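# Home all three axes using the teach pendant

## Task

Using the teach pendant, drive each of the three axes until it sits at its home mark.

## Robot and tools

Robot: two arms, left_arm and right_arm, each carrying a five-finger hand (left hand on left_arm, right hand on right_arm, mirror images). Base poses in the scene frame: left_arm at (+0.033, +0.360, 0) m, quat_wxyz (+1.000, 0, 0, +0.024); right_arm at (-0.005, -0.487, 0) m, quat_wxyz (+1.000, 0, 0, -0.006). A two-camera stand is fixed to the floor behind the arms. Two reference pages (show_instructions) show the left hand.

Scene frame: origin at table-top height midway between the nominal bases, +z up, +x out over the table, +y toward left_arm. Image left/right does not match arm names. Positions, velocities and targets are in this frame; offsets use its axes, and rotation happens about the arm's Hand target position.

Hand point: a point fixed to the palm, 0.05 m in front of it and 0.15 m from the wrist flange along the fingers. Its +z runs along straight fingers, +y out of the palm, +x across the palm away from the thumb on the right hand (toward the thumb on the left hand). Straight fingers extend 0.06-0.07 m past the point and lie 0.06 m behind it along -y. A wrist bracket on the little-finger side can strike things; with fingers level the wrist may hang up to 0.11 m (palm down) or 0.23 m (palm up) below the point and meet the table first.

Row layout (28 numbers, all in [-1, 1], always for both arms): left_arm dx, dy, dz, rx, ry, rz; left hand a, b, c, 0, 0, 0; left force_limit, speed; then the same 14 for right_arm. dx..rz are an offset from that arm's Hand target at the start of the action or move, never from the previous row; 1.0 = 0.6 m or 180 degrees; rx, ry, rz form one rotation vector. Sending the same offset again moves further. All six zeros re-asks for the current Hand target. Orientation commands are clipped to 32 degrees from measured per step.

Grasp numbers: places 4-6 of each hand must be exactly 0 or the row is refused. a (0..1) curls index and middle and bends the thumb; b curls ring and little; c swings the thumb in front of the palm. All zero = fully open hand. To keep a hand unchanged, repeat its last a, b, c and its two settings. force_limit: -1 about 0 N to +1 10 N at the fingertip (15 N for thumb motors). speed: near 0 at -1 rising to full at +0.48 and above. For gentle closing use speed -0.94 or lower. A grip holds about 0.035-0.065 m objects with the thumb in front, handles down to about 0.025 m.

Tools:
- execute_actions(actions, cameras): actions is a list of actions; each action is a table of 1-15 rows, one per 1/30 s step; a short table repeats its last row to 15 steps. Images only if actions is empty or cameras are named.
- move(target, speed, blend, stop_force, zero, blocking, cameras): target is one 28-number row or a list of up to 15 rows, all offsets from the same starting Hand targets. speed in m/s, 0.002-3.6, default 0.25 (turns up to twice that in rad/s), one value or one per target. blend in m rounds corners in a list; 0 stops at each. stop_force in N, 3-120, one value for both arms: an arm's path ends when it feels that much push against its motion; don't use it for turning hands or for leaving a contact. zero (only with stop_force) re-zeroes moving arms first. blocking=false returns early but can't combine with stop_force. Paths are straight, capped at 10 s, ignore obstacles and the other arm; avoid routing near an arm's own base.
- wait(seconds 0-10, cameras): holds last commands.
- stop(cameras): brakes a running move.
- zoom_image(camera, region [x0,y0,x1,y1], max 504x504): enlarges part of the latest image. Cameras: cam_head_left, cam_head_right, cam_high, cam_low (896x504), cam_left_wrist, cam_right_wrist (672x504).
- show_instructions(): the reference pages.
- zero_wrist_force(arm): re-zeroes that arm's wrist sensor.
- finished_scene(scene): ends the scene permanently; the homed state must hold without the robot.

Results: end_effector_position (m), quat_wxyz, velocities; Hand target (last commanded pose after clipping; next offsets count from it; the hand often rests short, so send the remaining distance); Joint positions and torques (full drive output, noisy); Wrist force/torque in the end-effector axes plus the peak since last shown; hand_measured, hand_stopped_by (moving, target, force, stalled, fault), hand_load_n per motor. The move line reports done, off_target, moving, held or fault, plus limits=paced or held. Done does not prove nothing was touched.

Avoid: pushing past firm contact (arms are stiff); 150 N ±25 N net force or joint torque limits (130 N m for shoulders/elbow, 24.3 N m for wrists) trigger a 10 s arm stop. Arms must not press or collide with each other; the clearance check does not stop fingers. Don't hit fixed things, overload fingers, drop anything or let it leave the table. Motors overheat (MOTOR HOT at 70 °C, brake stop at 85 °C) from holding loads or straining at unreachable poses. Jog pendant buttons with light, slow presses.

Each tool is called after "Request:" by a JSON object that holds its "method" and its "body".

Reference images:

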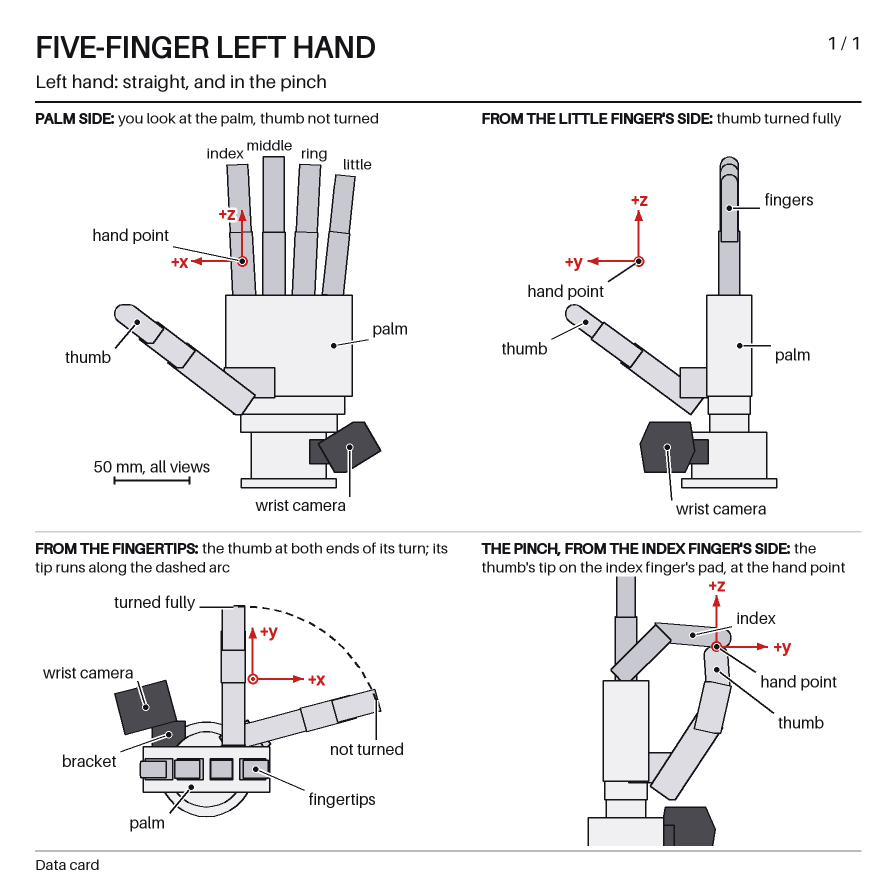

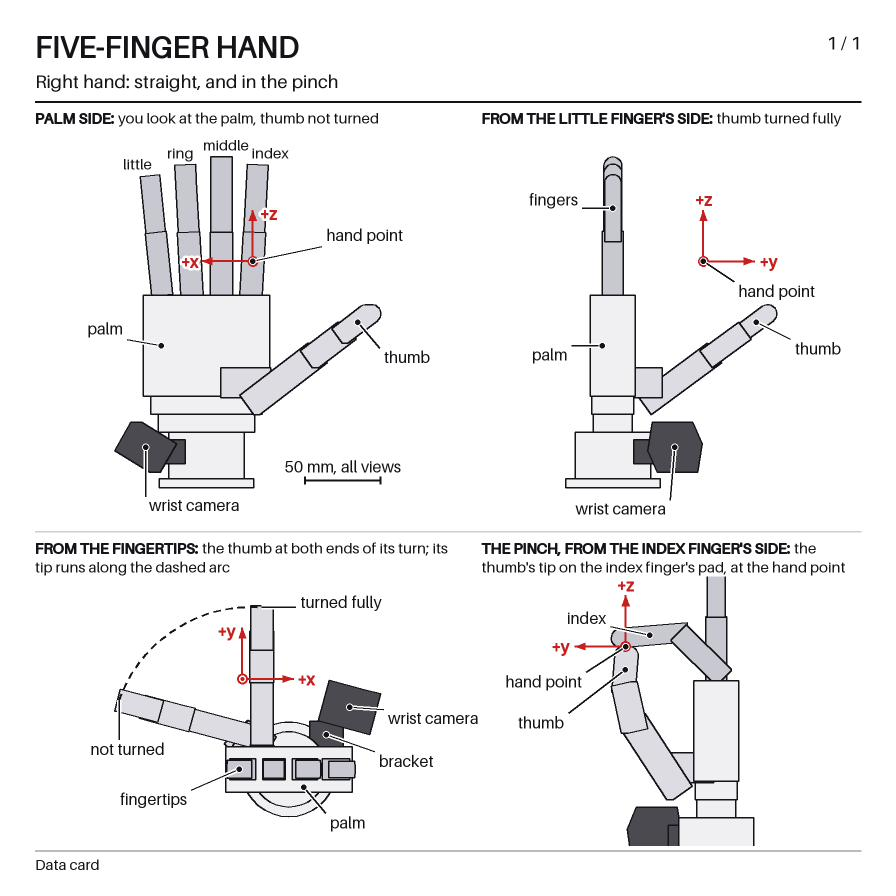

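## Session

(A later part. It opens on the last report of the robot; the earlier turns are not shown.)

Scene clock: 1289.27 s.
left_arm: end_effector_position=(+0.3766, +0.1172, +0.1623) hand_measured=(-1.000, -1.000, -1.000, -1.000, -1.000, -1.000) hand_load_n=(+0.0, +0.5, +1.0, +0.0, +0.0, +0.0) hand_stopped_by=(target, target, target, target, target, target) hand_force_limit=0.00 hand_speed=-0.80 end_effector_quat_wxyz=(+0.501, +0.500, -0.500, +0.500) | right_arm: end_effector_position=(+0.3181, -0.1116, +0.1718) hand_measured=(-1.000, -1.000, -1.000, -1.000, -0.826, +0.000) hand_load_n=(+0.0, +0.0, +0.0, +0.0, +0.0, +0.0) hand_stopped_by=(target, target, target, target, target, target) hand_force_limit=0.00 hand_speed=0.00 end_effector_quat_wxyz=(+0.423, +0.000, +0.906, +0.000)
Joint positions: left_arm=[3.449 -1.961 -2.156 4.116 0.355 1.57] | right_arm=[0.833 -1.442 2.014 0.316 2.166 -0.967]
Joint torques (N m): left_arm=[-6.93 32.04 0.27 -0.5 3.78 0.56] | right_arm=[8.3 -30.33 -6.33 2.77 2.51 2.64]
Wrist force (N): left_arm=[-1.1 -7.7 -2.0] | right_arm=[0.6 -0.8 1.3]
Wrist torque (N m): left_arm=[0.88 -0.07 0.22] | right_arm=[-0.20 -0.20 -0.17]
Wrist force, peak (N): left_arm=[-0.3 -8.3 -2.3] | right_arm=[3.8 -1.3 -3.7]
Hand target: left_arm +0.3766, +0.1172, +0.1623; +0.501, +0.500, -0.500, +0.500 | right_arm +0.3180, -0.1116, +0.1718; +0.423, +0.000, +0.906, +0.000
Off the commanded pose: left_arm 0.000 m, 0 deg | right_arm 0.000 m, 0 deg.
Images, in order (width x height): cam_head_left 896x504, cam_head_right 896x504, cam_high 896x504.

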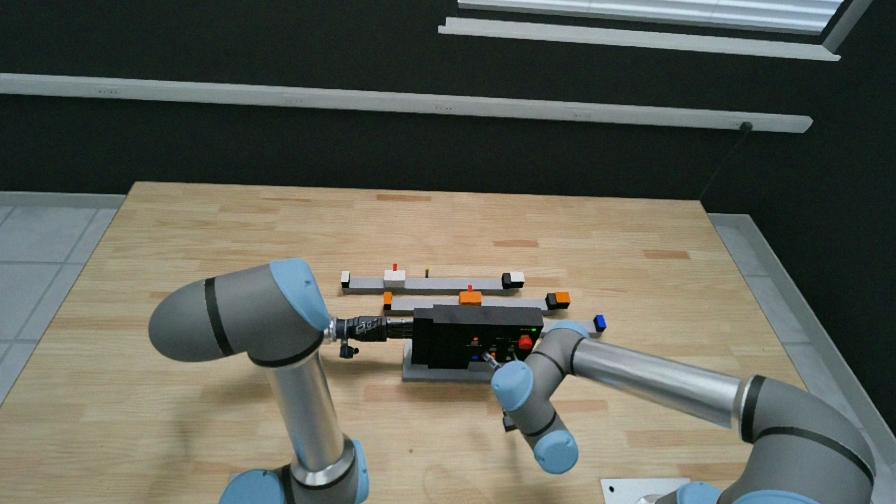

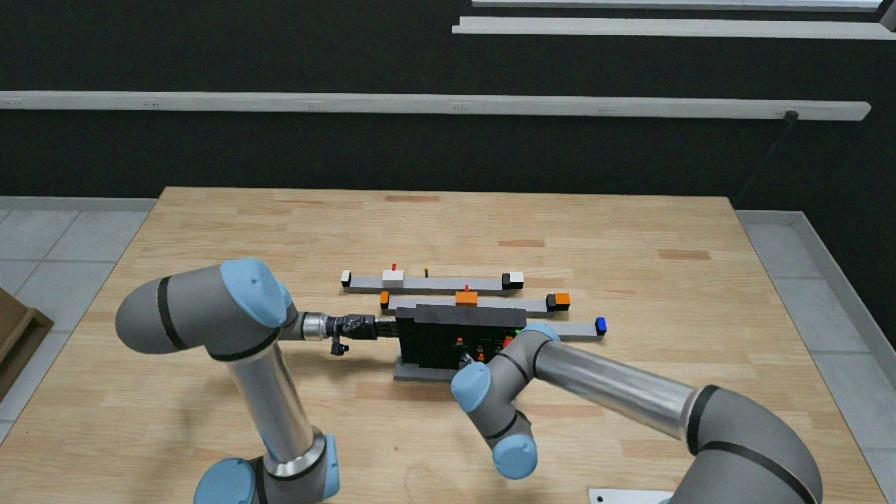

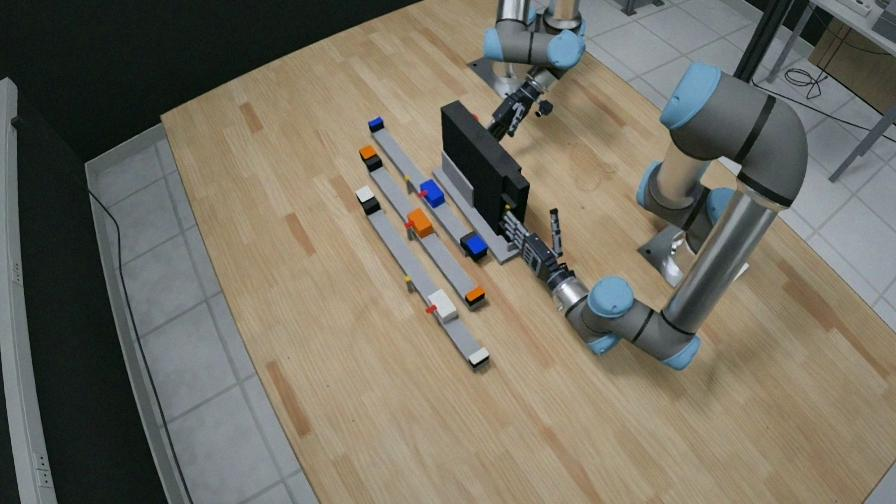

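Request:
{"method": "execute_actions", "body": {"actions": [[[0,0,0,0,0,0,0,0,0,0,0,0,0,-0.8,0.002,0,0,0,0,0,0,0,0.5,0,0,0,0,0],[0,0,0,0,0,0,0,0,0,0,0,0,0,-0.8,0.004,0,0,0,0,0,0,0,0.5,0,0,0,0,0],[0,0,0,0,0,0,0,0,0,0,0,0,0,-0.8,0.006,0,0,0,0,0,0,0,0.5,0,0,0,0,0],[0,0,0,0,0,0,0,0,0,0,0,0,0,-0.8,0.008,0,0,0,0,0,0,0,0.5,0,0,0,0,0],[0,0,0,0,0,0,0,0,0,0,0,0,0,-0.8,0.0095,0,0,0,0,0,0,0,0.5,0,0,0,0,0],[0,0,0,0,0,0,0,0,0,0,0,0,0,-0.8,0.0103,0,0,0,0,0,0,0,0.5,0,0,0,0,0]],[[0,0,0,0,0,0,0,0,0,0,0,0,0,-0.8,0,0,0,0,0,0,0,0,0.5,0,0,0,0,0],[0,0,0,0,0,0,0,0,0,0,0,0,0,-0.8,0,0,0,0,0,0,0,0,0.5,0,0,0,0,0],[0,0,0,0,0,0,0,0,0,0,0,0,0,-0.8,0,0,0,0,0,0,0,0,0.5,0,0,0,0,0],[0,0,0,0,0,0,0,0,0,0,0,0,0,-0.8,0,0,0,0,0,0,0,0,0.5,0,0,0,0,0],[0,0,0,0,0,0,0,0,0,0,0,0,0,-0.8,0,0,0,0,0,0,0,0,0.5,0,0,0,0,0],[0,0,0,0,0,0,0,0,0,0,0,0,0,-0.8,0,0,0,0,0,0,0,0,0.5,0,0,0,0,0],[0,0,0,0,0,0,0,0,0,0,0,0,0,-0.8,0,0,0,0,0,0,0,0,0.5,0,0,0,0,0],[0,0,0,0,0,0,0,0,0,0,0,0,0,-0.8,-0.002,0,0,0,0,0,0,0,0.5,0,0,0,0,0],[0,0,0,0,0,0,0,0,0,0,0,0,0,-0.8,-0.004,0,0,0,0,0,0,0,0.5,0,0,0,0,0],[0,0,0,0,0,0,0,0,0,0,0,0,0,-0.8,-0.007,0,0,0,0,0,0,0,0.5,0,0,0,0,0],[0,0,0,0,0,0,0,0,0,0,0,0,0,-0.8,-0.0103,0,0,0,0,0,0,0,0.5,0,0,0,0,0]]], "cameras": ["cam_high", "cam_head_left", "cam_head_right"]}}

Request:
{"method": "zoom_image", "body": {"camera": "cam_high", "region": [395, 170, 465, 260]}}

Request:
{"method": "zoom_image", "body": {"camera": "cam_head_left", "region": [445, 275, 495, 305]}}

Request:
{"method": "zoom_image", "body": {"camera": "cam_head_right", "region": [445, 275, 495, 305]}}

Scene clock: 1311.47 s.
left_arm: end_effector_position=(+0.3766, +0.1172, +0.1623) hand_measured=(-1.000, -1.000, -1.000, -1.000, -1.000, -1.000) hand_load_n=(+0.0, +0.0, +1.0, +0.0, +0.0, -0.5) hand_stopped_by=(target, target, target, target, target, target) hand_force_limit=0.00 hand_speed=-0.80 end_effector_quat_wxyz=(+0.501, +0.500, -0.500, +0.500) | right_arm: end_effector_position=(+0.3181, -0.1116, +0.1718) hand_measured=(-1.000, -1.000, -1.000, -1.000, -0.826, +0.000) hand_load_n=(+0.0, +0.0, +0.0, +0.0, +0.0, +0.0) hand_stopped_by=(target, target, target, target, target, target) hand_force_limit=0.00 hand_speed=0.00 end_effector_quat_wxyz=(+0.423, +0.000, +0.906, +0.000)
Joint positions: left_arm=[3.449 -1.961 -2.156 4.116 0.355 1.57] | right_arm=[0.833 -1.442 2.014 0.316 2.166 -0.968]
Joint torques (N m): left_arm=[-6.11 30.39 0.16 -0.62 3.93 0.94] | right_arm=[7.28 -30.41 -7.02 2.9 2.28 2.4]
Wrist force (N): left_arm=[-0.2 -8.0 -2.0] | right_arm=[0.7 -0.8 1.1]
Wrist torque (N m): left_arm=[0.87 -0.07 0.22] | right_arm=[-0.20 -0.22 -0.16]
Wrist force, peak (N): left_arm=[-0.4 -8.2 -2.2] | right_arm=[3.6 -1.2 -3.4]
Hand target: left_arm +0.3766, +0.1172, +0.1623; +0.501, +0.500, -0.500, +0.500 | right_arm +0.3180, -0.1116, +0.1718; +0.423, +0.000, +0.906, +0.000
Off the commanded pose: left_arm 0.000 m, 0 deg | right_arm 0.000 m, 0 deg.
Images, in order (width x height): cam_head_left 896x504, cam_head_right 896x504, cam_high 896x504.

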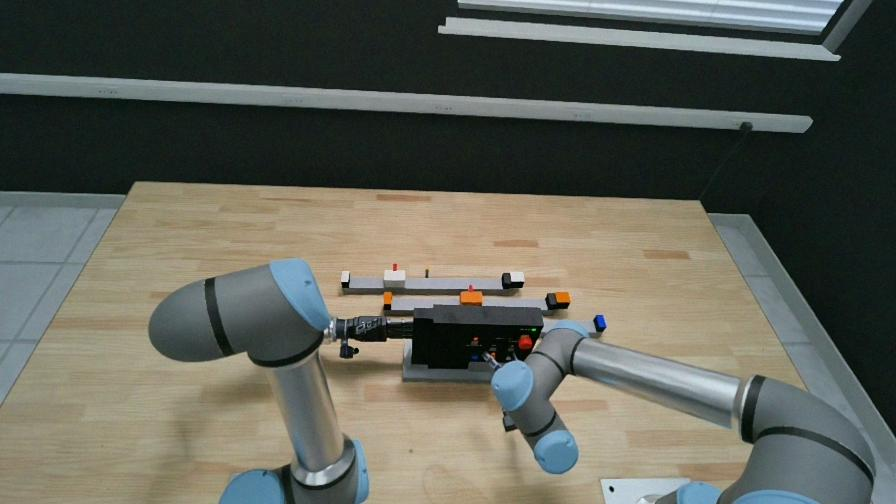

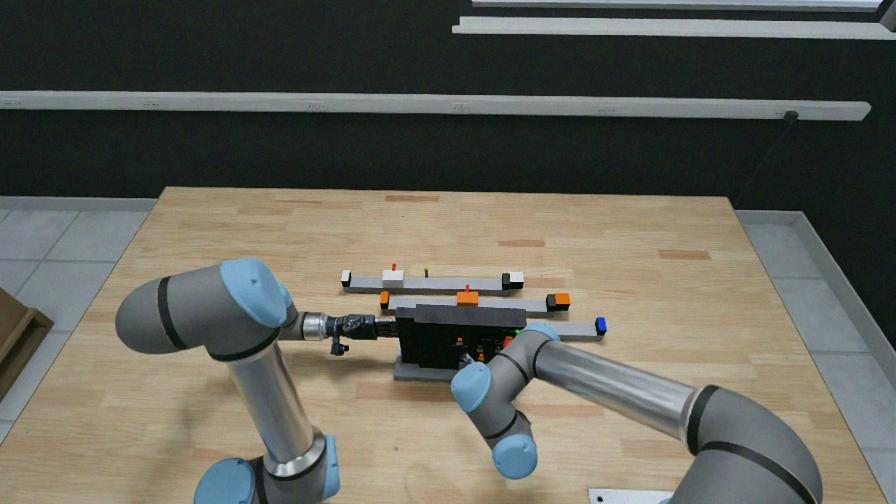

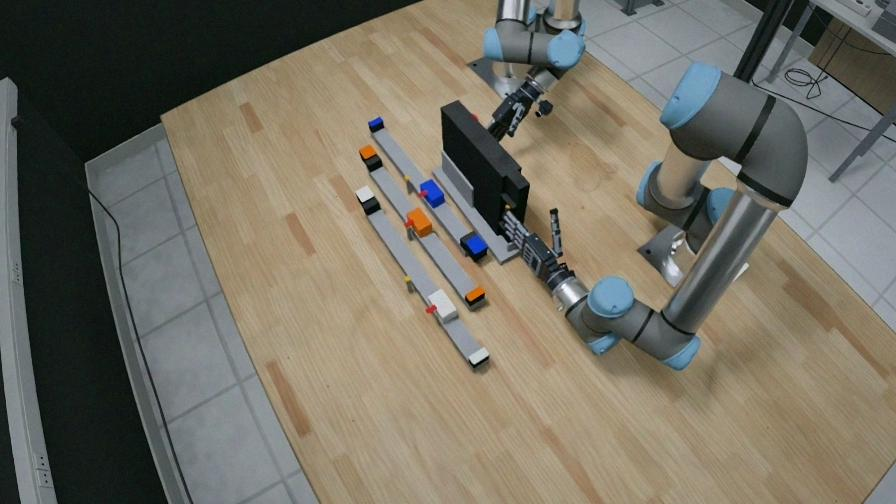

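Scaled by 5.600 from the camera's 896x504 image, which has a finer 1280x720 frame.

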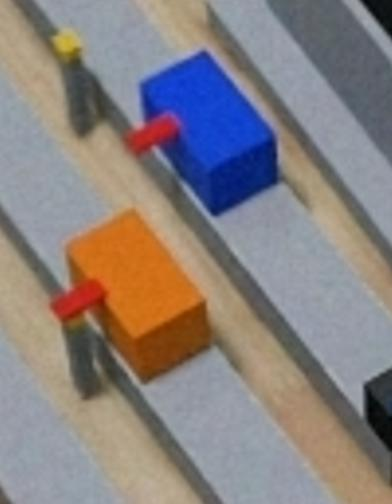

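Scaled by 10.080 from the camera's 896x504 image, which has a finer 1280x720 frame.

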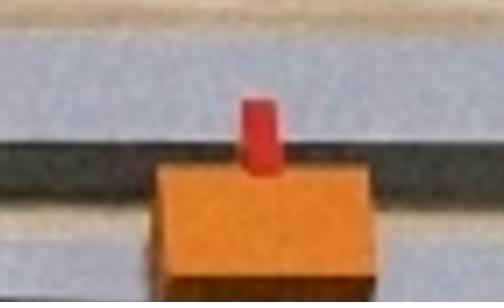

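Scaled by 10.080 from the camera's 896x504 image, which has a finer 1280x720 frame.

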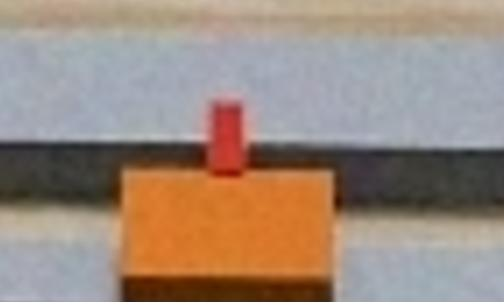

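Request:
{"method": "move", "body": {"target": [[0,0,0,0,0,0, 0,0,0,0,0,0, 0.0, -0.8, -0.0417,0,0,0,0,0, 0,0,0.5,0,0,0, 0.0, 0.0],[0,0,0,0,0,0, 0,0,0,0,0,0, 0.0, -0.8, -0.03,0,-0.0557,0,0.0556,0, 0,0,0.5,0,0,0, 0.0, 0.0],[0,0,0,0,0,0, 0,0,0,0,0,0, 0.0, -0.8, 0.005,0,-0.0557,0,0.0556,0, 0,0,0.5,0,0,0, 0.0, 0.0]], "speed": 0.06, "cameras": ["cam_right_wrist"]}}

Request:
{"method": "zoom_image", "body": {"camera": "cam_right_wrist", "region": [80, 50, 380, 350]}}

Scene clock: 1328.97 s.
left_arm: end_effector_position=(+0.3766, +0.1172, +0.1623) hand_measured=(-1.000, -1.000, -1.000, -1.000, -1.000, -1.000) hand_load_n=(+0.0, +0.5, +1.0, +0.0, +0.0, +0.0) hand_stopped_by=(target, target, target, target, target, target) hand_force_limit=0.00 hand_speed=-0.80 end_effector_quat_wxyz=(+0.501, +0.500, -0.500, +0.500) | right_arm: end_effector_position=(+0.3209, -0.1116, +0.1384) hand_measured=(-1.000, -1.000, -1.000, -1.000, -0.826, +0.000) hand_load_n=(-0.5, +0.0, +0.0, +0.0, +0.0, +0.0) hand_stopped_by=(target, target, target, target, target, target) hand_force_limit=0.00 hand_speed=0.00 end_effector_quat_wxyz=(+0.342, +0.000, +0.940, +0.000)
Joint positions: left_arm=[3.449 -1.961 -2.156 4.116 0.355 1.57] | right_arm=[0.765 -1.386 1.976 0.431 2.026 -0.948]
Joint torques (N m): left_arm=[-4.62 32.41 1.89 -0.22 3.81 0.82] | right_arm=[-8.15 -13.43 -23.14 -0.7 -1.14 -2.48]
Wrist force (N): left_arm=[-0.2 -8.0 -2.1] | right_arm=[0.4 -0.7 0.9]
Wrist torque (N m): left_arm=[0.86 -0.07 0.22] | right_arm=[-0.20 -0.16 -0.05]
Wrist force, peak (N): left_arm=[-0.2 -8.2 -2.0] | right_arm=[0.8 -0.9 1.5]
Hand target: left_arm +0.3766, +0.1172, +0.1623; +0.501, +0.500, -0.500, +0.500 | right_arm +0.3210, -0.1116, +0.1384; +0.342, +0.000, +0.940, +0.000
Off the commanded pose: left_arm 0.000 m, 0 deg | right_arm 0.000 m, 0 deg.
move: done
Images, in order (width x height): cam_right_wrist 672x504.

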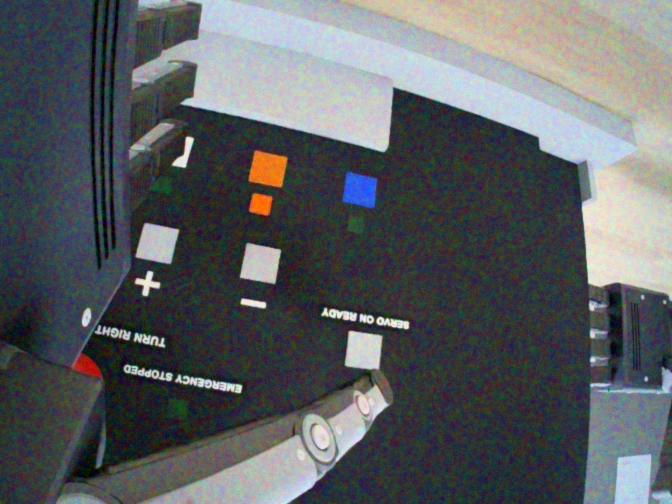

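Scaled by 1.680 from the camera's 672x504 image, which has a finer 960x720 frame.

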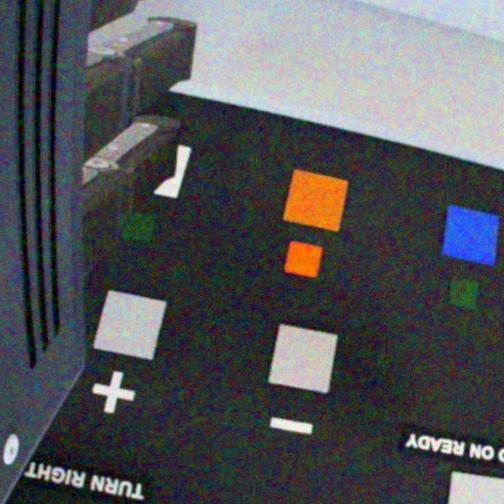

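Request:
{"method": "move", "body": {"target": [[0,0,0,0,0,0, 0,0,0,0,0,0, 0.0, -0.8, 0,-0.0075,-0.0008,0,0,0, 0,0,0.5,0,0,0, 0.0, 0.0]], "speed": 0.05}}

Request:
{"method": "move", "body": {"target": [0,0,0,0,0,0, 0,0,0,0,0,0, 0.0, -0.8, 0.025,0,0,0,0,0, 0,0,0.5,0,0,0, 0.0, 0.0], "speed": 0.01, "stop_force": 5, "cameras": ["cam_right_wrist"]}}

Request:
{"method": "move", "body": {"target": [0,0,0,0,0,0, 0,0,0,0,0,0, 0.0, -0.8, -0.025,0,0,0,0,0, 0,0,0.5,0,0,0, 0.0, 0.0], "speed": 0.03, "cameras": ["cam_right_wrist"]}}

Scene clock: 1338.77 s.
left_arm: end_effector_position=(+0.3766, +0.1172, +0.1623) hand_measured=(-1.000, -1.000, -1.000, -1.000, -1.000, -1.000) hand_load_n=(+0.0, +0.0, +1.0, +0.0, -0.5, +0.0) hand_stopped_by=(target, target, target, target, target, target) hand_force_limit=0.00 hand_speed=-0.80 end_effector_quat_wxyz=(+0.501, +0.500, -0.500, +0.500) | right_arm: end_effector_position=(+0.3210, -0.1160, +0.1379) hand_measured=(-1.000, -1.000, -1.000, -1.000, -0.826, +0.000) hand_load_n=(+0.0, +0.0, +0.0, +0.0, +0.0, +0.0) hand_stopped_by=(target, target, target, target, target, target) hand_force_limit=0.00 hand_speed=0.00 end_effector_quat_wxyz=(+0.342, +0.000, +0.940, +0.000)
Joint positions: left_arm=[3.449 -1.961 -2.156 4.116 0.355 1.57] | right_arm=[0.755 -1.396 1.988 0.425 2.02 -0.958]
Joint torques (N m): left_arm=[-6.84 32.02 0.59 -0.52 3.88 0.97] | right_arm=[-9.06 -31.2 -7.28 -0.64 -1.07 -2.33]
Wrist force (N): left_arm=[-0.3 -8.1 -1.9] | right_arm=[0.5 -0.8 1.0]
Wrist torque (N m): left_arm=[0.84 -0.07 0.22] | right_arm=[-0.21 -0.19 -0.04]
Wrist force, peak (N): left_arm=[-0.3 -8.2 -2.2] | right_arm=[0.7 -0.8 1.4]
Hand target: left_arm +0.3766, +0.1172, +0.1623; +0.501, +0.500, -0.500, +0.500 | right_arm +0.3210, -0.1161, +0.1379; +0.342, +0.000, +0.940, +0.000
Off the commanded pose: left_arm 0.000 m, 0 deg | right_arm 0.000 m, 0 deg.
move: done

Scene clock: 1340.90 s.
left_arm: end_effector_position=(+0.3766, +0.1172, +0.1623) hand_measured=(-1.000, -1.000, -1.000, -1.000, -1.000, -1.000) hand_load_n=(+0.0, +0.5, +1.0, +0.0, +0.0, +0.0) hand_stopped_by=(target, target, target, target, target, target) hand_force_limit=0.00 hand_speed=-0.80 end_effector_quat_wxyz=(+0.501, +0.500, -0.500, +0.500) | right_arm: end_effector_position=(+0.3307, -0.1161, +0.1379) hand_measured=(-1.000, -1.000, -1.000, -1.000, -0.826, +0.000) hand_load_n=(+0.0, +0.0, +0.0, +0.0, +0.0, +0.0) hand_stopped_by=(target, target, target, target, target, target) hand_force_limit=0.00 hand_speed=0.00 end_effector_quat_wxyz=(+0.342, +0.000, +0.940, +0.000)
Joint positions: left_arm=[3.449 -1.961 -2.156 4.116 0.355 1.57] | right_arm=[0.734 -1.388 1.976 0.42 2.009 -0.978]
Joint torques (N m): left_arm=[-5.56 31.76 1.85 -0.89 3.79 0.95] | right_arm=[7.13 -32.33 -7.55 1.73 3.08 2.58]
Wrist force (N): left_arm=[-1.2 -7.6 -1.9] | right_arm=[5.0 -1.2 -2.1]
Wrist torque (N m): left_arm=[0.89 -0.08 0.21] | right_arm=[-0.01 0.04 0.14]
Wrist force, peak (N): left_arm=[-0.4 -8.2 -2.1] | right_arm=[7.2 -1.7 -5.9]
Hand target: left_arm +0.3766, +0.1172, +0.1623; +0.501, +0.500, -0.500, +0.500 | right_arm +0.3307, -0.1161, +0.1379; +0.342, +0.000, +0.940, +0.000 (not the last commanded pose)
Off the commanded pose: left_arm 0.000 m, 0 deg | right_arm 0.005 m, 0 deg.
move: contact (right_arm)
Images, in order (width x height): cam_right_wrist 672x504.

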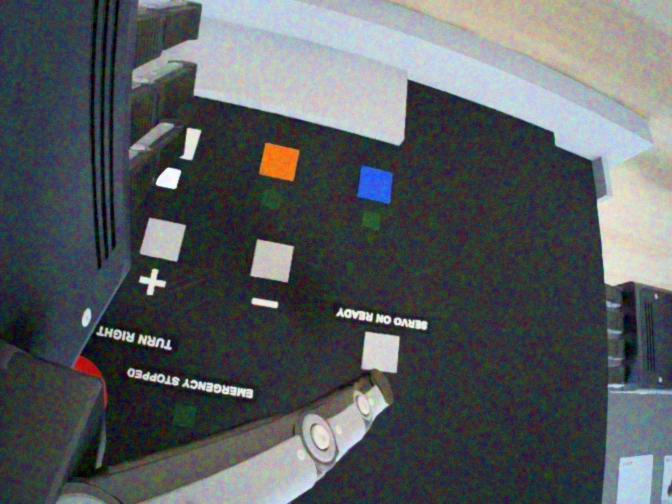

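Scene clock: 1341.80 s.
left_arm: end_effector_position=(+0.3766, +0.1172, +0.1623) hand_measured=(-1.000, -1.000, -1.000, -1.000, -1.000, -1.000) hand_load_n=(+0.0, +0.5, +1.0, +0.0, +0.0, +0.0) hand_stopped_by=(target, target, target, target, target, target) hand_force_limit=0.00 hand_speed=-0.80 end_effector_quat_wxyz=(+0.501, +0.500, -0.500, +0.500) | right_arm: end_effector_position=(+0.3158, -0.1161, +0.1379) hand_measured=(-1.000, -1.000, -1.000, -1.000, -0.826, +0.000) hand_load_n=(+0.0, +0.0, +0.0, +0.0, +0.0, +0.0) hand_stopped_by=(target, target, target, target, target, target) hand_force_limit=0.00 hand_speed=0.00 end_effector_quat_wxyz=(+0.342, +0.000, +0.940, +0.000)
Joint positions: left_arm=[3.449 -1.961 -2.156 4.116 0.355 1.57] | right_arm=[0.766 -1.4 1.994 0.427 2.026 -0.948]
Joint torques (N m): left_arm=[-5.92 31.03 0.04 -0.46 3.67 1.14] | right_arm=[7.81 -30.96 -7.27 3.2 2.27 2.77]
Wrist force (N): left_arm=[-0.3 -8.0 -2.1] | right_arm=[0.4 -0.9 0.9]
Wrist torque (N m): left_arm=[0.87 -0.08 0.23] | right_arm=[-0.21 -0.16 -0.16]
Wrist force, peak (N): left_arm=[-0.3 -8.0 -2.1] | right_arm=[4.3 -1.0 -2.4]
Hand target: left_arm +0.3766, +0.1172, +0.1623; +0.501, +0.500, -0.500, +0.500 | right_arm +0.3157, -0.1161, +0.1379; +0.342, +0.000, +0.940, +0.000
Off the commanded pose: left_arm 0.000 m, 0 deg | right_arm 0.000 m, 0 deg.
move: done
Images, in order (width x height): cam_right_wrist 672x504.

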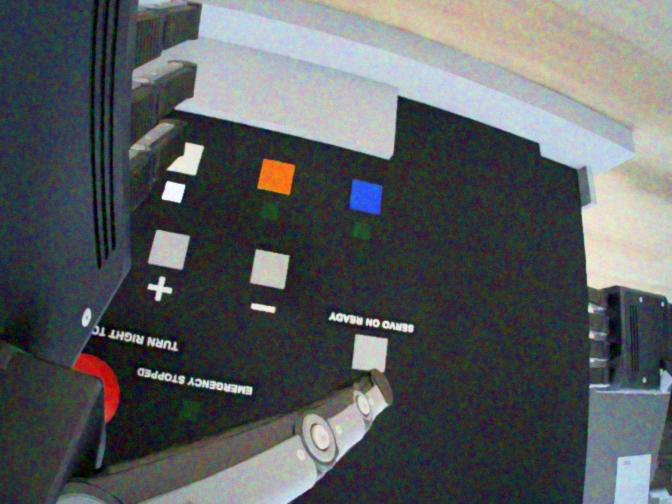

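Request:
{"method": "move", "body": {"target": [[0,0,0,0,0,0, 0,0,0,0,0,0, 0.0, -0.8, -0.02,0.0075,0.0565,0,-0.0556,0, 0,0,0.5,0,0,0, 0.0, 0.0],[0,0,0,0,0,0, 0,0,0,0,0,0, 0.0, -0.8, 0.0038,0.0075,0.0565,0,-0.0556,0, 0,0,0.5,0,0,0, 0.0, 0.0],[0,0,0,0,0,0, 0,0,0,0,0,0, 0.0, -0.8, 0.0141,0.0075,0.0565,0,-0.0556,0, 0,0,0.5,0,0,0, 0.0, 0.0]], "speed": 0.04}}

Request:
{"method": "wait", "body": {"seconds": 2}}

Request:
{"method": "move", "body": {"target": [0,0,0,0,0,0, 0,0,0,0,0,0, 0.0, -0.8, -0.0103,0,0,0,0,0, 0,0,0.5,0,0,0, 0.0, 0.0], "speed": 0.03, "cameras": ["cam_high", "cam_head_left", "cam_right_wrist"]}}

Request:
{"method": "zoom_image", "body": {"camera": "cam_head_left", "region": [380, 250, 500, 320]}}

Scene clock: 1356.60 s.
left_arm: end_effector_position=(+0.3766, +0.1172, +0.1623) hand_measured=(-1.000, -1.000, -1.000, -1.000, -1.000, -1.000) hand_load_n=(+0.0, +0.5, +1.0, +0.0, +0.0, +0.0) hand_stopped_by=(target, target, target, target, target, target) hand_force_limit=0.00 hand_speed=-0.80 end_effector_quat_wxyz=(+0.501, +0.500, -0.500, +0.500) | right_arm: end_effector_position=(+0.3241, -0.1116, +0.1718) hand_measured=(-1.000, -1.000, -1.000, -1.000, -0.826, +0.000) hand_load_n=(+0.0, +0.0, +0.0, +0.0, +0.0, +0.0) hand_stopped_by=(target, target, target, target, target, target) hand_force_limit=0.00 hand_speed=0.00 end_effector_quat_wxyz=(+0.423, +0.000, +0.906, +0.000)
Joint positions: left_arm=[3.449 -1.961 -2.156 4.116 0.355 1.57] | right_arm=[0.819 -1.439 2.009 0.311 2.157 -0.981]
Joint torques (N m): left_arm=[-6.75 29.57 0.93 -0.62 3.62 1.17] | right_arm=[-10.78 -11.01 -23.45 -1.72 -0.8 -2.07]
Wrist force (N): left_arm=[-1.1 -7.9 -1.9] | right_arm=[3.3 -1.3 -2.8]
Wrist torque (N m): left_arm=[0.86 -0.07 0.22] | right_arm=[0.05 -0.08 0.07]
Wrist force, peak (N): left_arm=[-0.3 -8.2 -2.1] | right_arm=[3.3 -1.3 -2.8]
Hand target: left_arm +0.3766, +0.1172, +0.1623; +0.501, +0.500, -0.500, +0.500 | right_arm +0.3242, -0.1116, +0.1718; +0.423, +0.000, +0.906, +0.000
Off the commanded pose: left_arm 0.000 m, 0 deg | right_arm 0.000 m, 0 deg.
move: done

Scene clock: 1358.60 s.
left_arm: end_effector_position=(+0.3766, +0.1172, +0.1623) hand_measured=(-1.000, -1.000, -1.000, -1.000, -1.000, -1.000) hand_load_n=(+0.0, +0.5, +1.0, +0.0, +0.0, -0.5) hand_stopped_by=(target, target, target, target, target, target) hand_force_limit=0.00 hand_speed=-0.80 end_effector_quat_wxyz=(+0.501, +0.500, -0.500, +0.500) | right_arm: end_effector_position=(+0.3242, -0.1116, +0.1718) hand_measured=(-1.000, -1.000, -1.000, -1.000, -0.826, +0.000) hand_load_n=(+0.0, +0.0, +0.0, +0.0, +0.0, -0.5) hand_stopped_by=(target, target, target, target, target, target) hand_force_limit=0.00 hand_speed=0.00 end_effector_quat_wxyz=(+0.423, +0.000, +0.906, +0.000)
Joint positions: left_arm=[3.449 -1.961 -2.156 4.116 0.355 1.57] | right_arm=[0.818 -1.439 2.009 0.311 2.157 -0.981]
Joint torques (N m): left_arm=[-5.16 31.77 1.9 -0.78 3.39 1.29] | right_arm=[-10.09 -10.61 -23.91 -1.95 -0.69 -2.27]
Wrist force (N): left_arm=[-1.4 -7.8 -2.0] | right_arm=[3.7 -1.3 -3.5]
Wrist torque (N m): left_arm=[0.88 -0.06 0.20] | right_arm=[0.10 -0.04 0.09]
Wrist force, peak (N): left_arm=[-0.5 -8.2 -2.1] | right_arm=[3.9 -1.3 -3.5]
Hand target: left_arm +0.3766, +0.1172, +0.1623; +0.501, +0.500, -0.500, +0.500 | right_arm +0.3242, -0.1116, +0.1718; +0.423, +0.000, +0.906, +0.000
Off the commanded pose: left_arm 0.000 m, 0 deg | right_arm 0.000 m, 0 deg.
wait: 2.00 s; at rest by 0.17 s

Scene clock: 1359.37 s.
left_arm: end_effector_position=(+0.3766, +0.1172, +0.1623) hand_measured=(-1.000, -1.000, -1.000, -1.000, -1.000, -1.000) hand_load_n=(+0.0, +0.5, +1.0, +0.0, +0.0, +0.0) hand_stopped_by=(target, target, target, target, target, target) hand_force_limit=0.00 hand_speed=-0.80 end_effector_quat_wxyz=(+0.501, +0.500, -0.500, +0.500) | right_arm: end_effector_position=(+0.3181, -0.1116, +0.1718) hand_measured=(-1.000, -1.000, -1.000, -1.000, -0.826, +0.000) hand_load_n=(+0.0, +0.0, +0.0, +0.0, -0.5, +0.0) hand_stopped_by=(target, target, target, target, target, target) hand_force_limit=0.00 hand_speed=0.00 end_effector_quat_wxyz=(+0.423, +0.000, +0.906, +0.000)
Joint positions: left_arm=[3.449 -1.961 -2.156 4.116 0.355 1.57] | right_arm=[0.833 -1.442 2.014 0.316 2.166 -0.968]
Joint torques (N m): left_arm=[-4.3 31.12 0.74 -0.65 3.46 1.01] | right_arm=[8.22 -29.72 -7.57 2.74 2.68 2.24]
Wrist force (N): left_arm=[-1.1 -7.8 -2.0] | right_arm=[0.7 -0.7 1.1]
Wrist torque (N m): left_arm=[0.86 -0.08 0.23] | right_arm=[-0.17 -0.21 -0.16]
Wrist force, peak (N): left_arm=[-0.5 -8.1 -2.1] | right_arm=[3.2 -1.3 -3.5]
Hand target: left_arm +0.3766, +0.1172, +0.1623; +0.501, +0.500, -0.500, +0.500 | right_arm +0.3180, -0.1116, +0.1718; +0.423, +0.000, +0.906, +0.000
Off the commanded pose: left_arm 0.000 m, 0 deg | right_arm 0.000 m, 0 deg.
move: done
Images, in order (width x height): cam_head_left 896x504, cam_high 896x504, cam_right_wrist 672x504.

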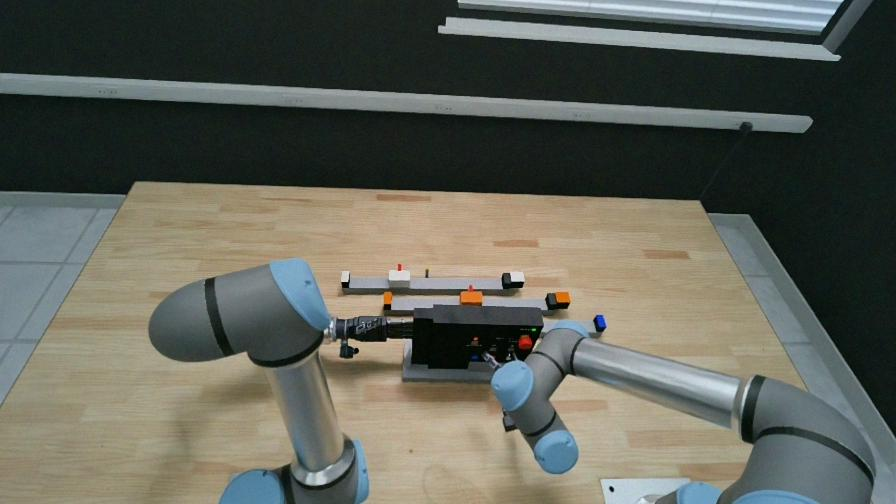

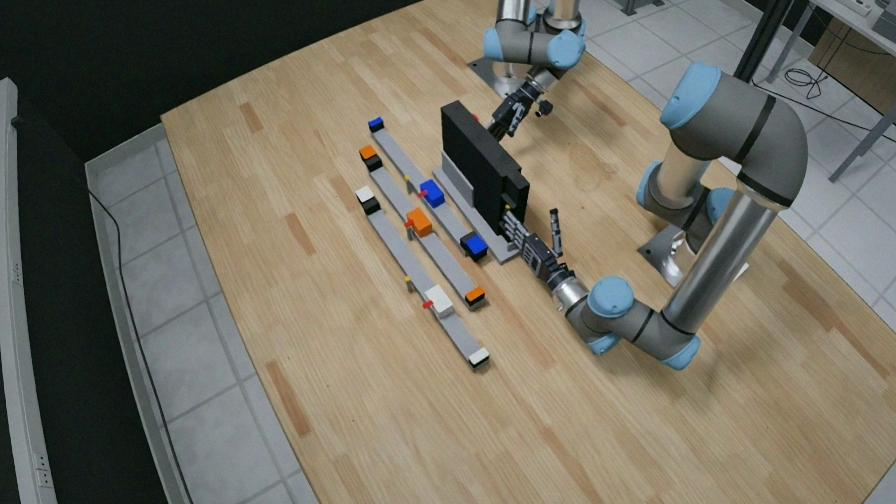

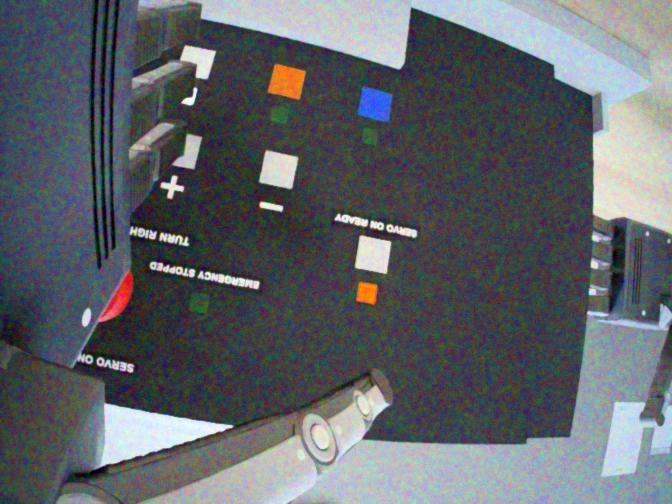

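Scaled by 4.200 from the camera's 896x504 image, which has a finer 1280x720 frame.

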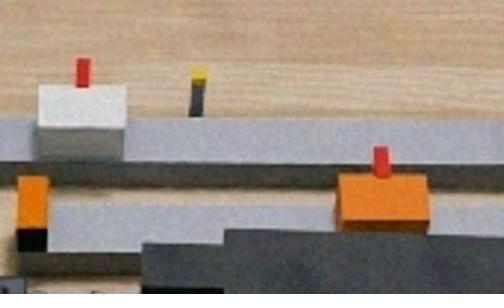

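Request:
{"method": "move", "body": {"target": [0,0,0,0,0,0, 0,0,0,0,0,0, 0.0, -0.8, 0.0103,0,0,0,0,0, 0,0,0.5,0,0,0, 0.0, 0.0], "speed": 0.02}}

Request:
{"method": "wait", "body": {"seconds": 10}}

Request:
{"method": "move", "body": {"target": [0,0,0,0,0,0, 0,0,0,0,0,0, 0.0, -0.8, -0.0103,0,0,0,0,0, 0,0,0.5,0,0,0, 0.0, 0.0], "speed": 0.03, "cameras": ["cam_high", "cam_head_left", "cam_head_right"]}}

Request:
{"method": "zoom_image", "body": {"camera": "cam_head_left", "region": [405, 255, 455, 285]}}

Request:
{"method": "zoom_image", "body": {"camera": "cam_head_right", "region": [405, 255, 455, 285]}}

Request:
{"method": "zoom_image", "body": {"camera": "cam_high", "region": [395, 250, 465, 340]}}

Scene clock: 1367.93 s.
left_arm: end_effector_position=(+0.3766, +0.1172, +0.1623) hand_measured=(-1.000, -1.000, -1.000, -1.000, -1.000, -1.000) hand_load_n=(+0.0, +0.5, +1.0, +0.0, +0.0, +0.0) hand_stopped_by=(target, target, target, target, target, target) hand_force_limit=0.00 hand_speed=-0.80 end_effector_quat_wxyz=(+0.501, +0.500, -0.500, +0.500) | right_arm: end_effector_position=(+0.3240, -0.1116, +0.1718) hand_measured=(-1.000, -1.000, -1.000, -1.000, -0.826, +0.000) hand_load_n=(+0.0, +0.0, +0.0, +0.0, +0.0, +0.0) hand_stopped_by=(target, target, target, target, target, target) hand_force_limit=0.00 hand_speed=0.00 end_effector_quat_wxyz=(+0.423, +0.000, +0.906, +0.000)
Joint positions: left_arm=[3.449 -1.961 -2.156 4.116 0.355 1.57] | right_arm=[0.819 -1.439 2.009 0.311 2.157 -0.98]
Joint torques (N m): left_arm=[-4.6 30.45 1.8 -0.9 3.33 1.11] | right_arm=[-11.03 -11.42 -24.73 -1.69 -0.78 -2.31]
Wrist force (N): left_arm=[-0.3 -7.9 -2.1] | right_arm=[2.1 -1.0 -2.9]
Wrist torque (N m): left_arm=[0.89 -0.07 0.21] | right_arm=[0.04 -0.04 0.05]
Wrist force, peak (N): left_arm=[-0.3 -8.2 -2.3] | right_arm=[2.9 -1.1 -2.5]
Hand target: left_arm +0.3766, +0.1172, +0.1623; +0.501, +0.500, -0.500, +0.500 | right_arm +0.3242, -0.1116, +0.1718; +0.423, +0.000, +0.906, +0.000
Off the commanded pose: left_arm 0.000 m, 0 deg | right_arm 0.000 m, 0 deg.
move: done

Scene clock: 1377.93 s.
left_arm: end_effector_position=(+0.3766, +0.1172, +0.1623) hand_measured=(-1.000, -1.000, -1.000, -1.000, -1.000, -1.000) hand_load_n=(+0.0, +0.5, +1.0, +0.0, +0.0, +0.0) hand_stopped_by=(target, target, target, target, target, target) hand_force_limit=0.00 hand_speed=-0.80 end_effector_quat_wxyz=(+0.501, +0.500, -0.500, +0.500) | right_arm: end_effector_position=(+0.3242, -0.1116, +0.1718) hand_measured=(-1.000, -1.000, -1.000, -1.000, -0.826, +0.000) hand_load_n=(+0.0, +0.0, +0.0, +0.0, +0.0, +0.0) hand_stopped_by=(target, target, target, target, target, target) hand_force_limit=0.00 hand_speed=0.00 end_effector_quat_wxyz=(+0.423, +0.000, +0.906, +0.000)
Joint positions: left_arm=[3.449 -1.961 -2.156 4.116 0.355 1.57] | right_arm=[0.818 -1.439 2.009 0.311 2.157 -0.981]
Joint torques (N m): left_arm=[-4.64 32.28 2.99 -0.82 3.41 1.09] | right_arm=[-10.76 -10.93 -24.6 -1.73 -0.54 -2.2]
Wrist force (N): left_arm=[-0.9 -7.8 -2.0] | right_arm=[3.4 -1.0 -3.4]
Wrist torque (N m): left_arm=[0.89 -0.07 0.21] | right_arm=[0.09 -0.06 0.10]
Wrist force, peak (N): left_arm=[-0.4 -8.3 -2.2] | right_arm=[4.0 -1.3 -3.3]
Hand target: left_arm +0.3766, +0.1172, +0.1623; +0.501, +0.500, -0.500, +0.500 | right_arm +0.3242, -0.1116, +0.1718; +0.423, +0.000, +0.906, +0.000
Off the commanded pose: left_arm 0.000 m, 0 deg | right_arm 0.000 m, 0 deg.
wait: 10.00 s; at rest by 0.17 s

Scene clock: 1378.70 s.
left_arm: end_effector_position=(+0.3766, +0.1172, +0.1623) hand_measured=(-1.000, -1.000, -1.000, -1.000, -1.000, -1.000) hand_load_n=(+0.0, +0.5, +1.0, +0.0, +0.5, +0.0) hand_stopped_by=(target, target, target, target, target, target) hand_force_limit=0.00 hand_speed=-0.80 end_effector_quat_wxyz=(+0.501, +0.500, -0.500, +0.500) | right_arm: end_effector_position=(+0.3181, -0.1116, +0.1718) hand_measured=(-1.000, -1.000, -1.000, -1.000, -0.826, +0.000) hand_load_n=(+0.0, +0.0, +0.0, +0.0, +0.0, -0.5) hand_stopped_by=(target, target, target, target, target, target) hand_force_limit=0.00 hand_speed=0.00 end_effector_quat_wxyz=(+0.423, +0.000, +0.906, +0.000)
Joint positions: left_arm=[3.449 -1.961 -2.156 4.116 0.355 1.57] | right_arm=[0.833 -1.442 2.014 0.316 2.166 -0.968]
Joint torques (N m): left_arm=[-4.83 31.72 2.64 -0.83 3.37 1.24] | right_arm=[8.17 -31.3 -7.52 2.93 2.81 2.58]
Wrist force (N): left_arm=[-0.8 -7.9 -1.8] | right_arm=[0.7 -0.8 1.4]
Wrist torque (N m): left_arm=[0.85 -0.06 0.22] | right_arm=[-0.21 -0.23 -0.16]
Wrist force, peak (N): left_arm=[-0.3 -8.2 -2.2] | right_arm=[3.8 -1.2 -3.4]
Hand target: left_arm +0.3766, +0.1172, +0.1623; +0.501, +0.500, -0.500, +0.500 | right_arm +0.3180, -0.1116, +0.1718; +0.423, +0.000, +0.906, +0.000
Off the commanded pose: left_arm 0.000 m, 0 deg | right_arm 0.000 m, 0 deg.
move: done
Images, in order (width x height): cam_head_left 896x504, cam_head_right 896x504, cam_high 896x504.

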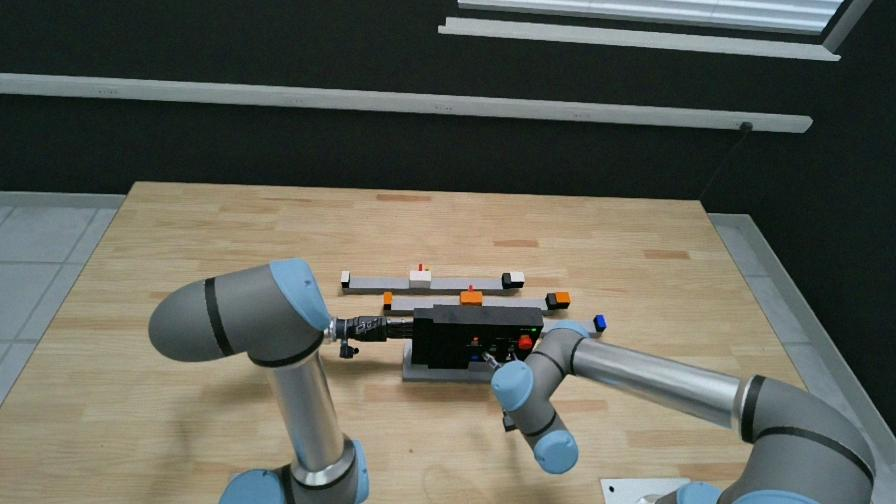

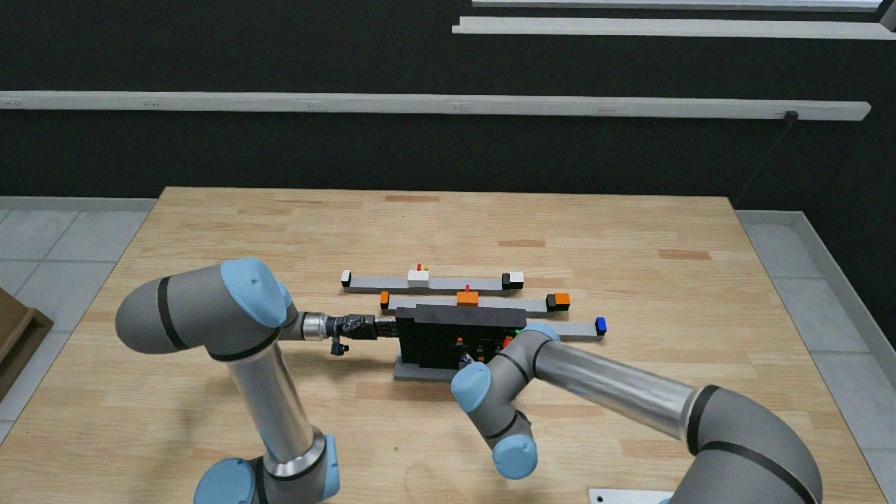

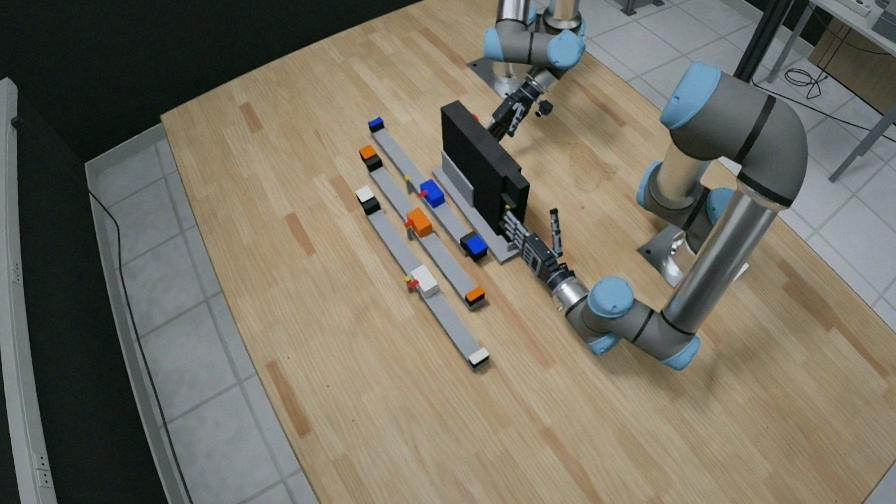

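Scaled by 10.080 from the camera's 896x504 image, which has a finer 1280x720 frame.

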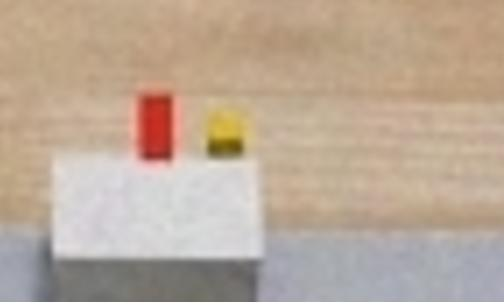

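Scaled by 10.080 from the camera's 896x504 image, which has a finer 1280x720 frame.

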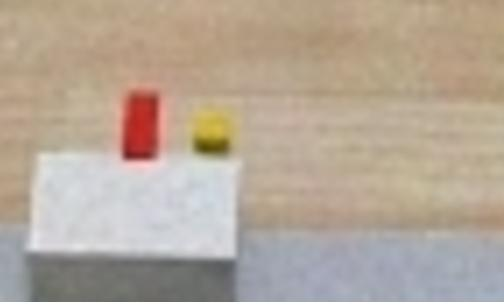

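Scaled by 5.600 from the camera's 896x504 image, which has a finer 1280x720 frame.

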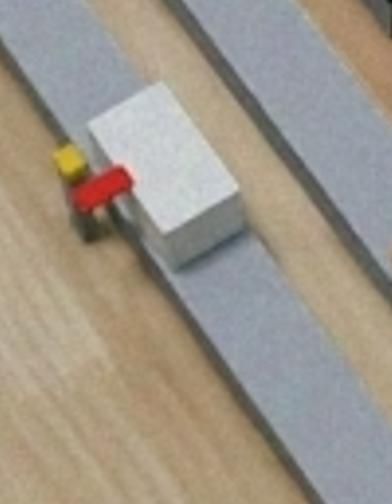

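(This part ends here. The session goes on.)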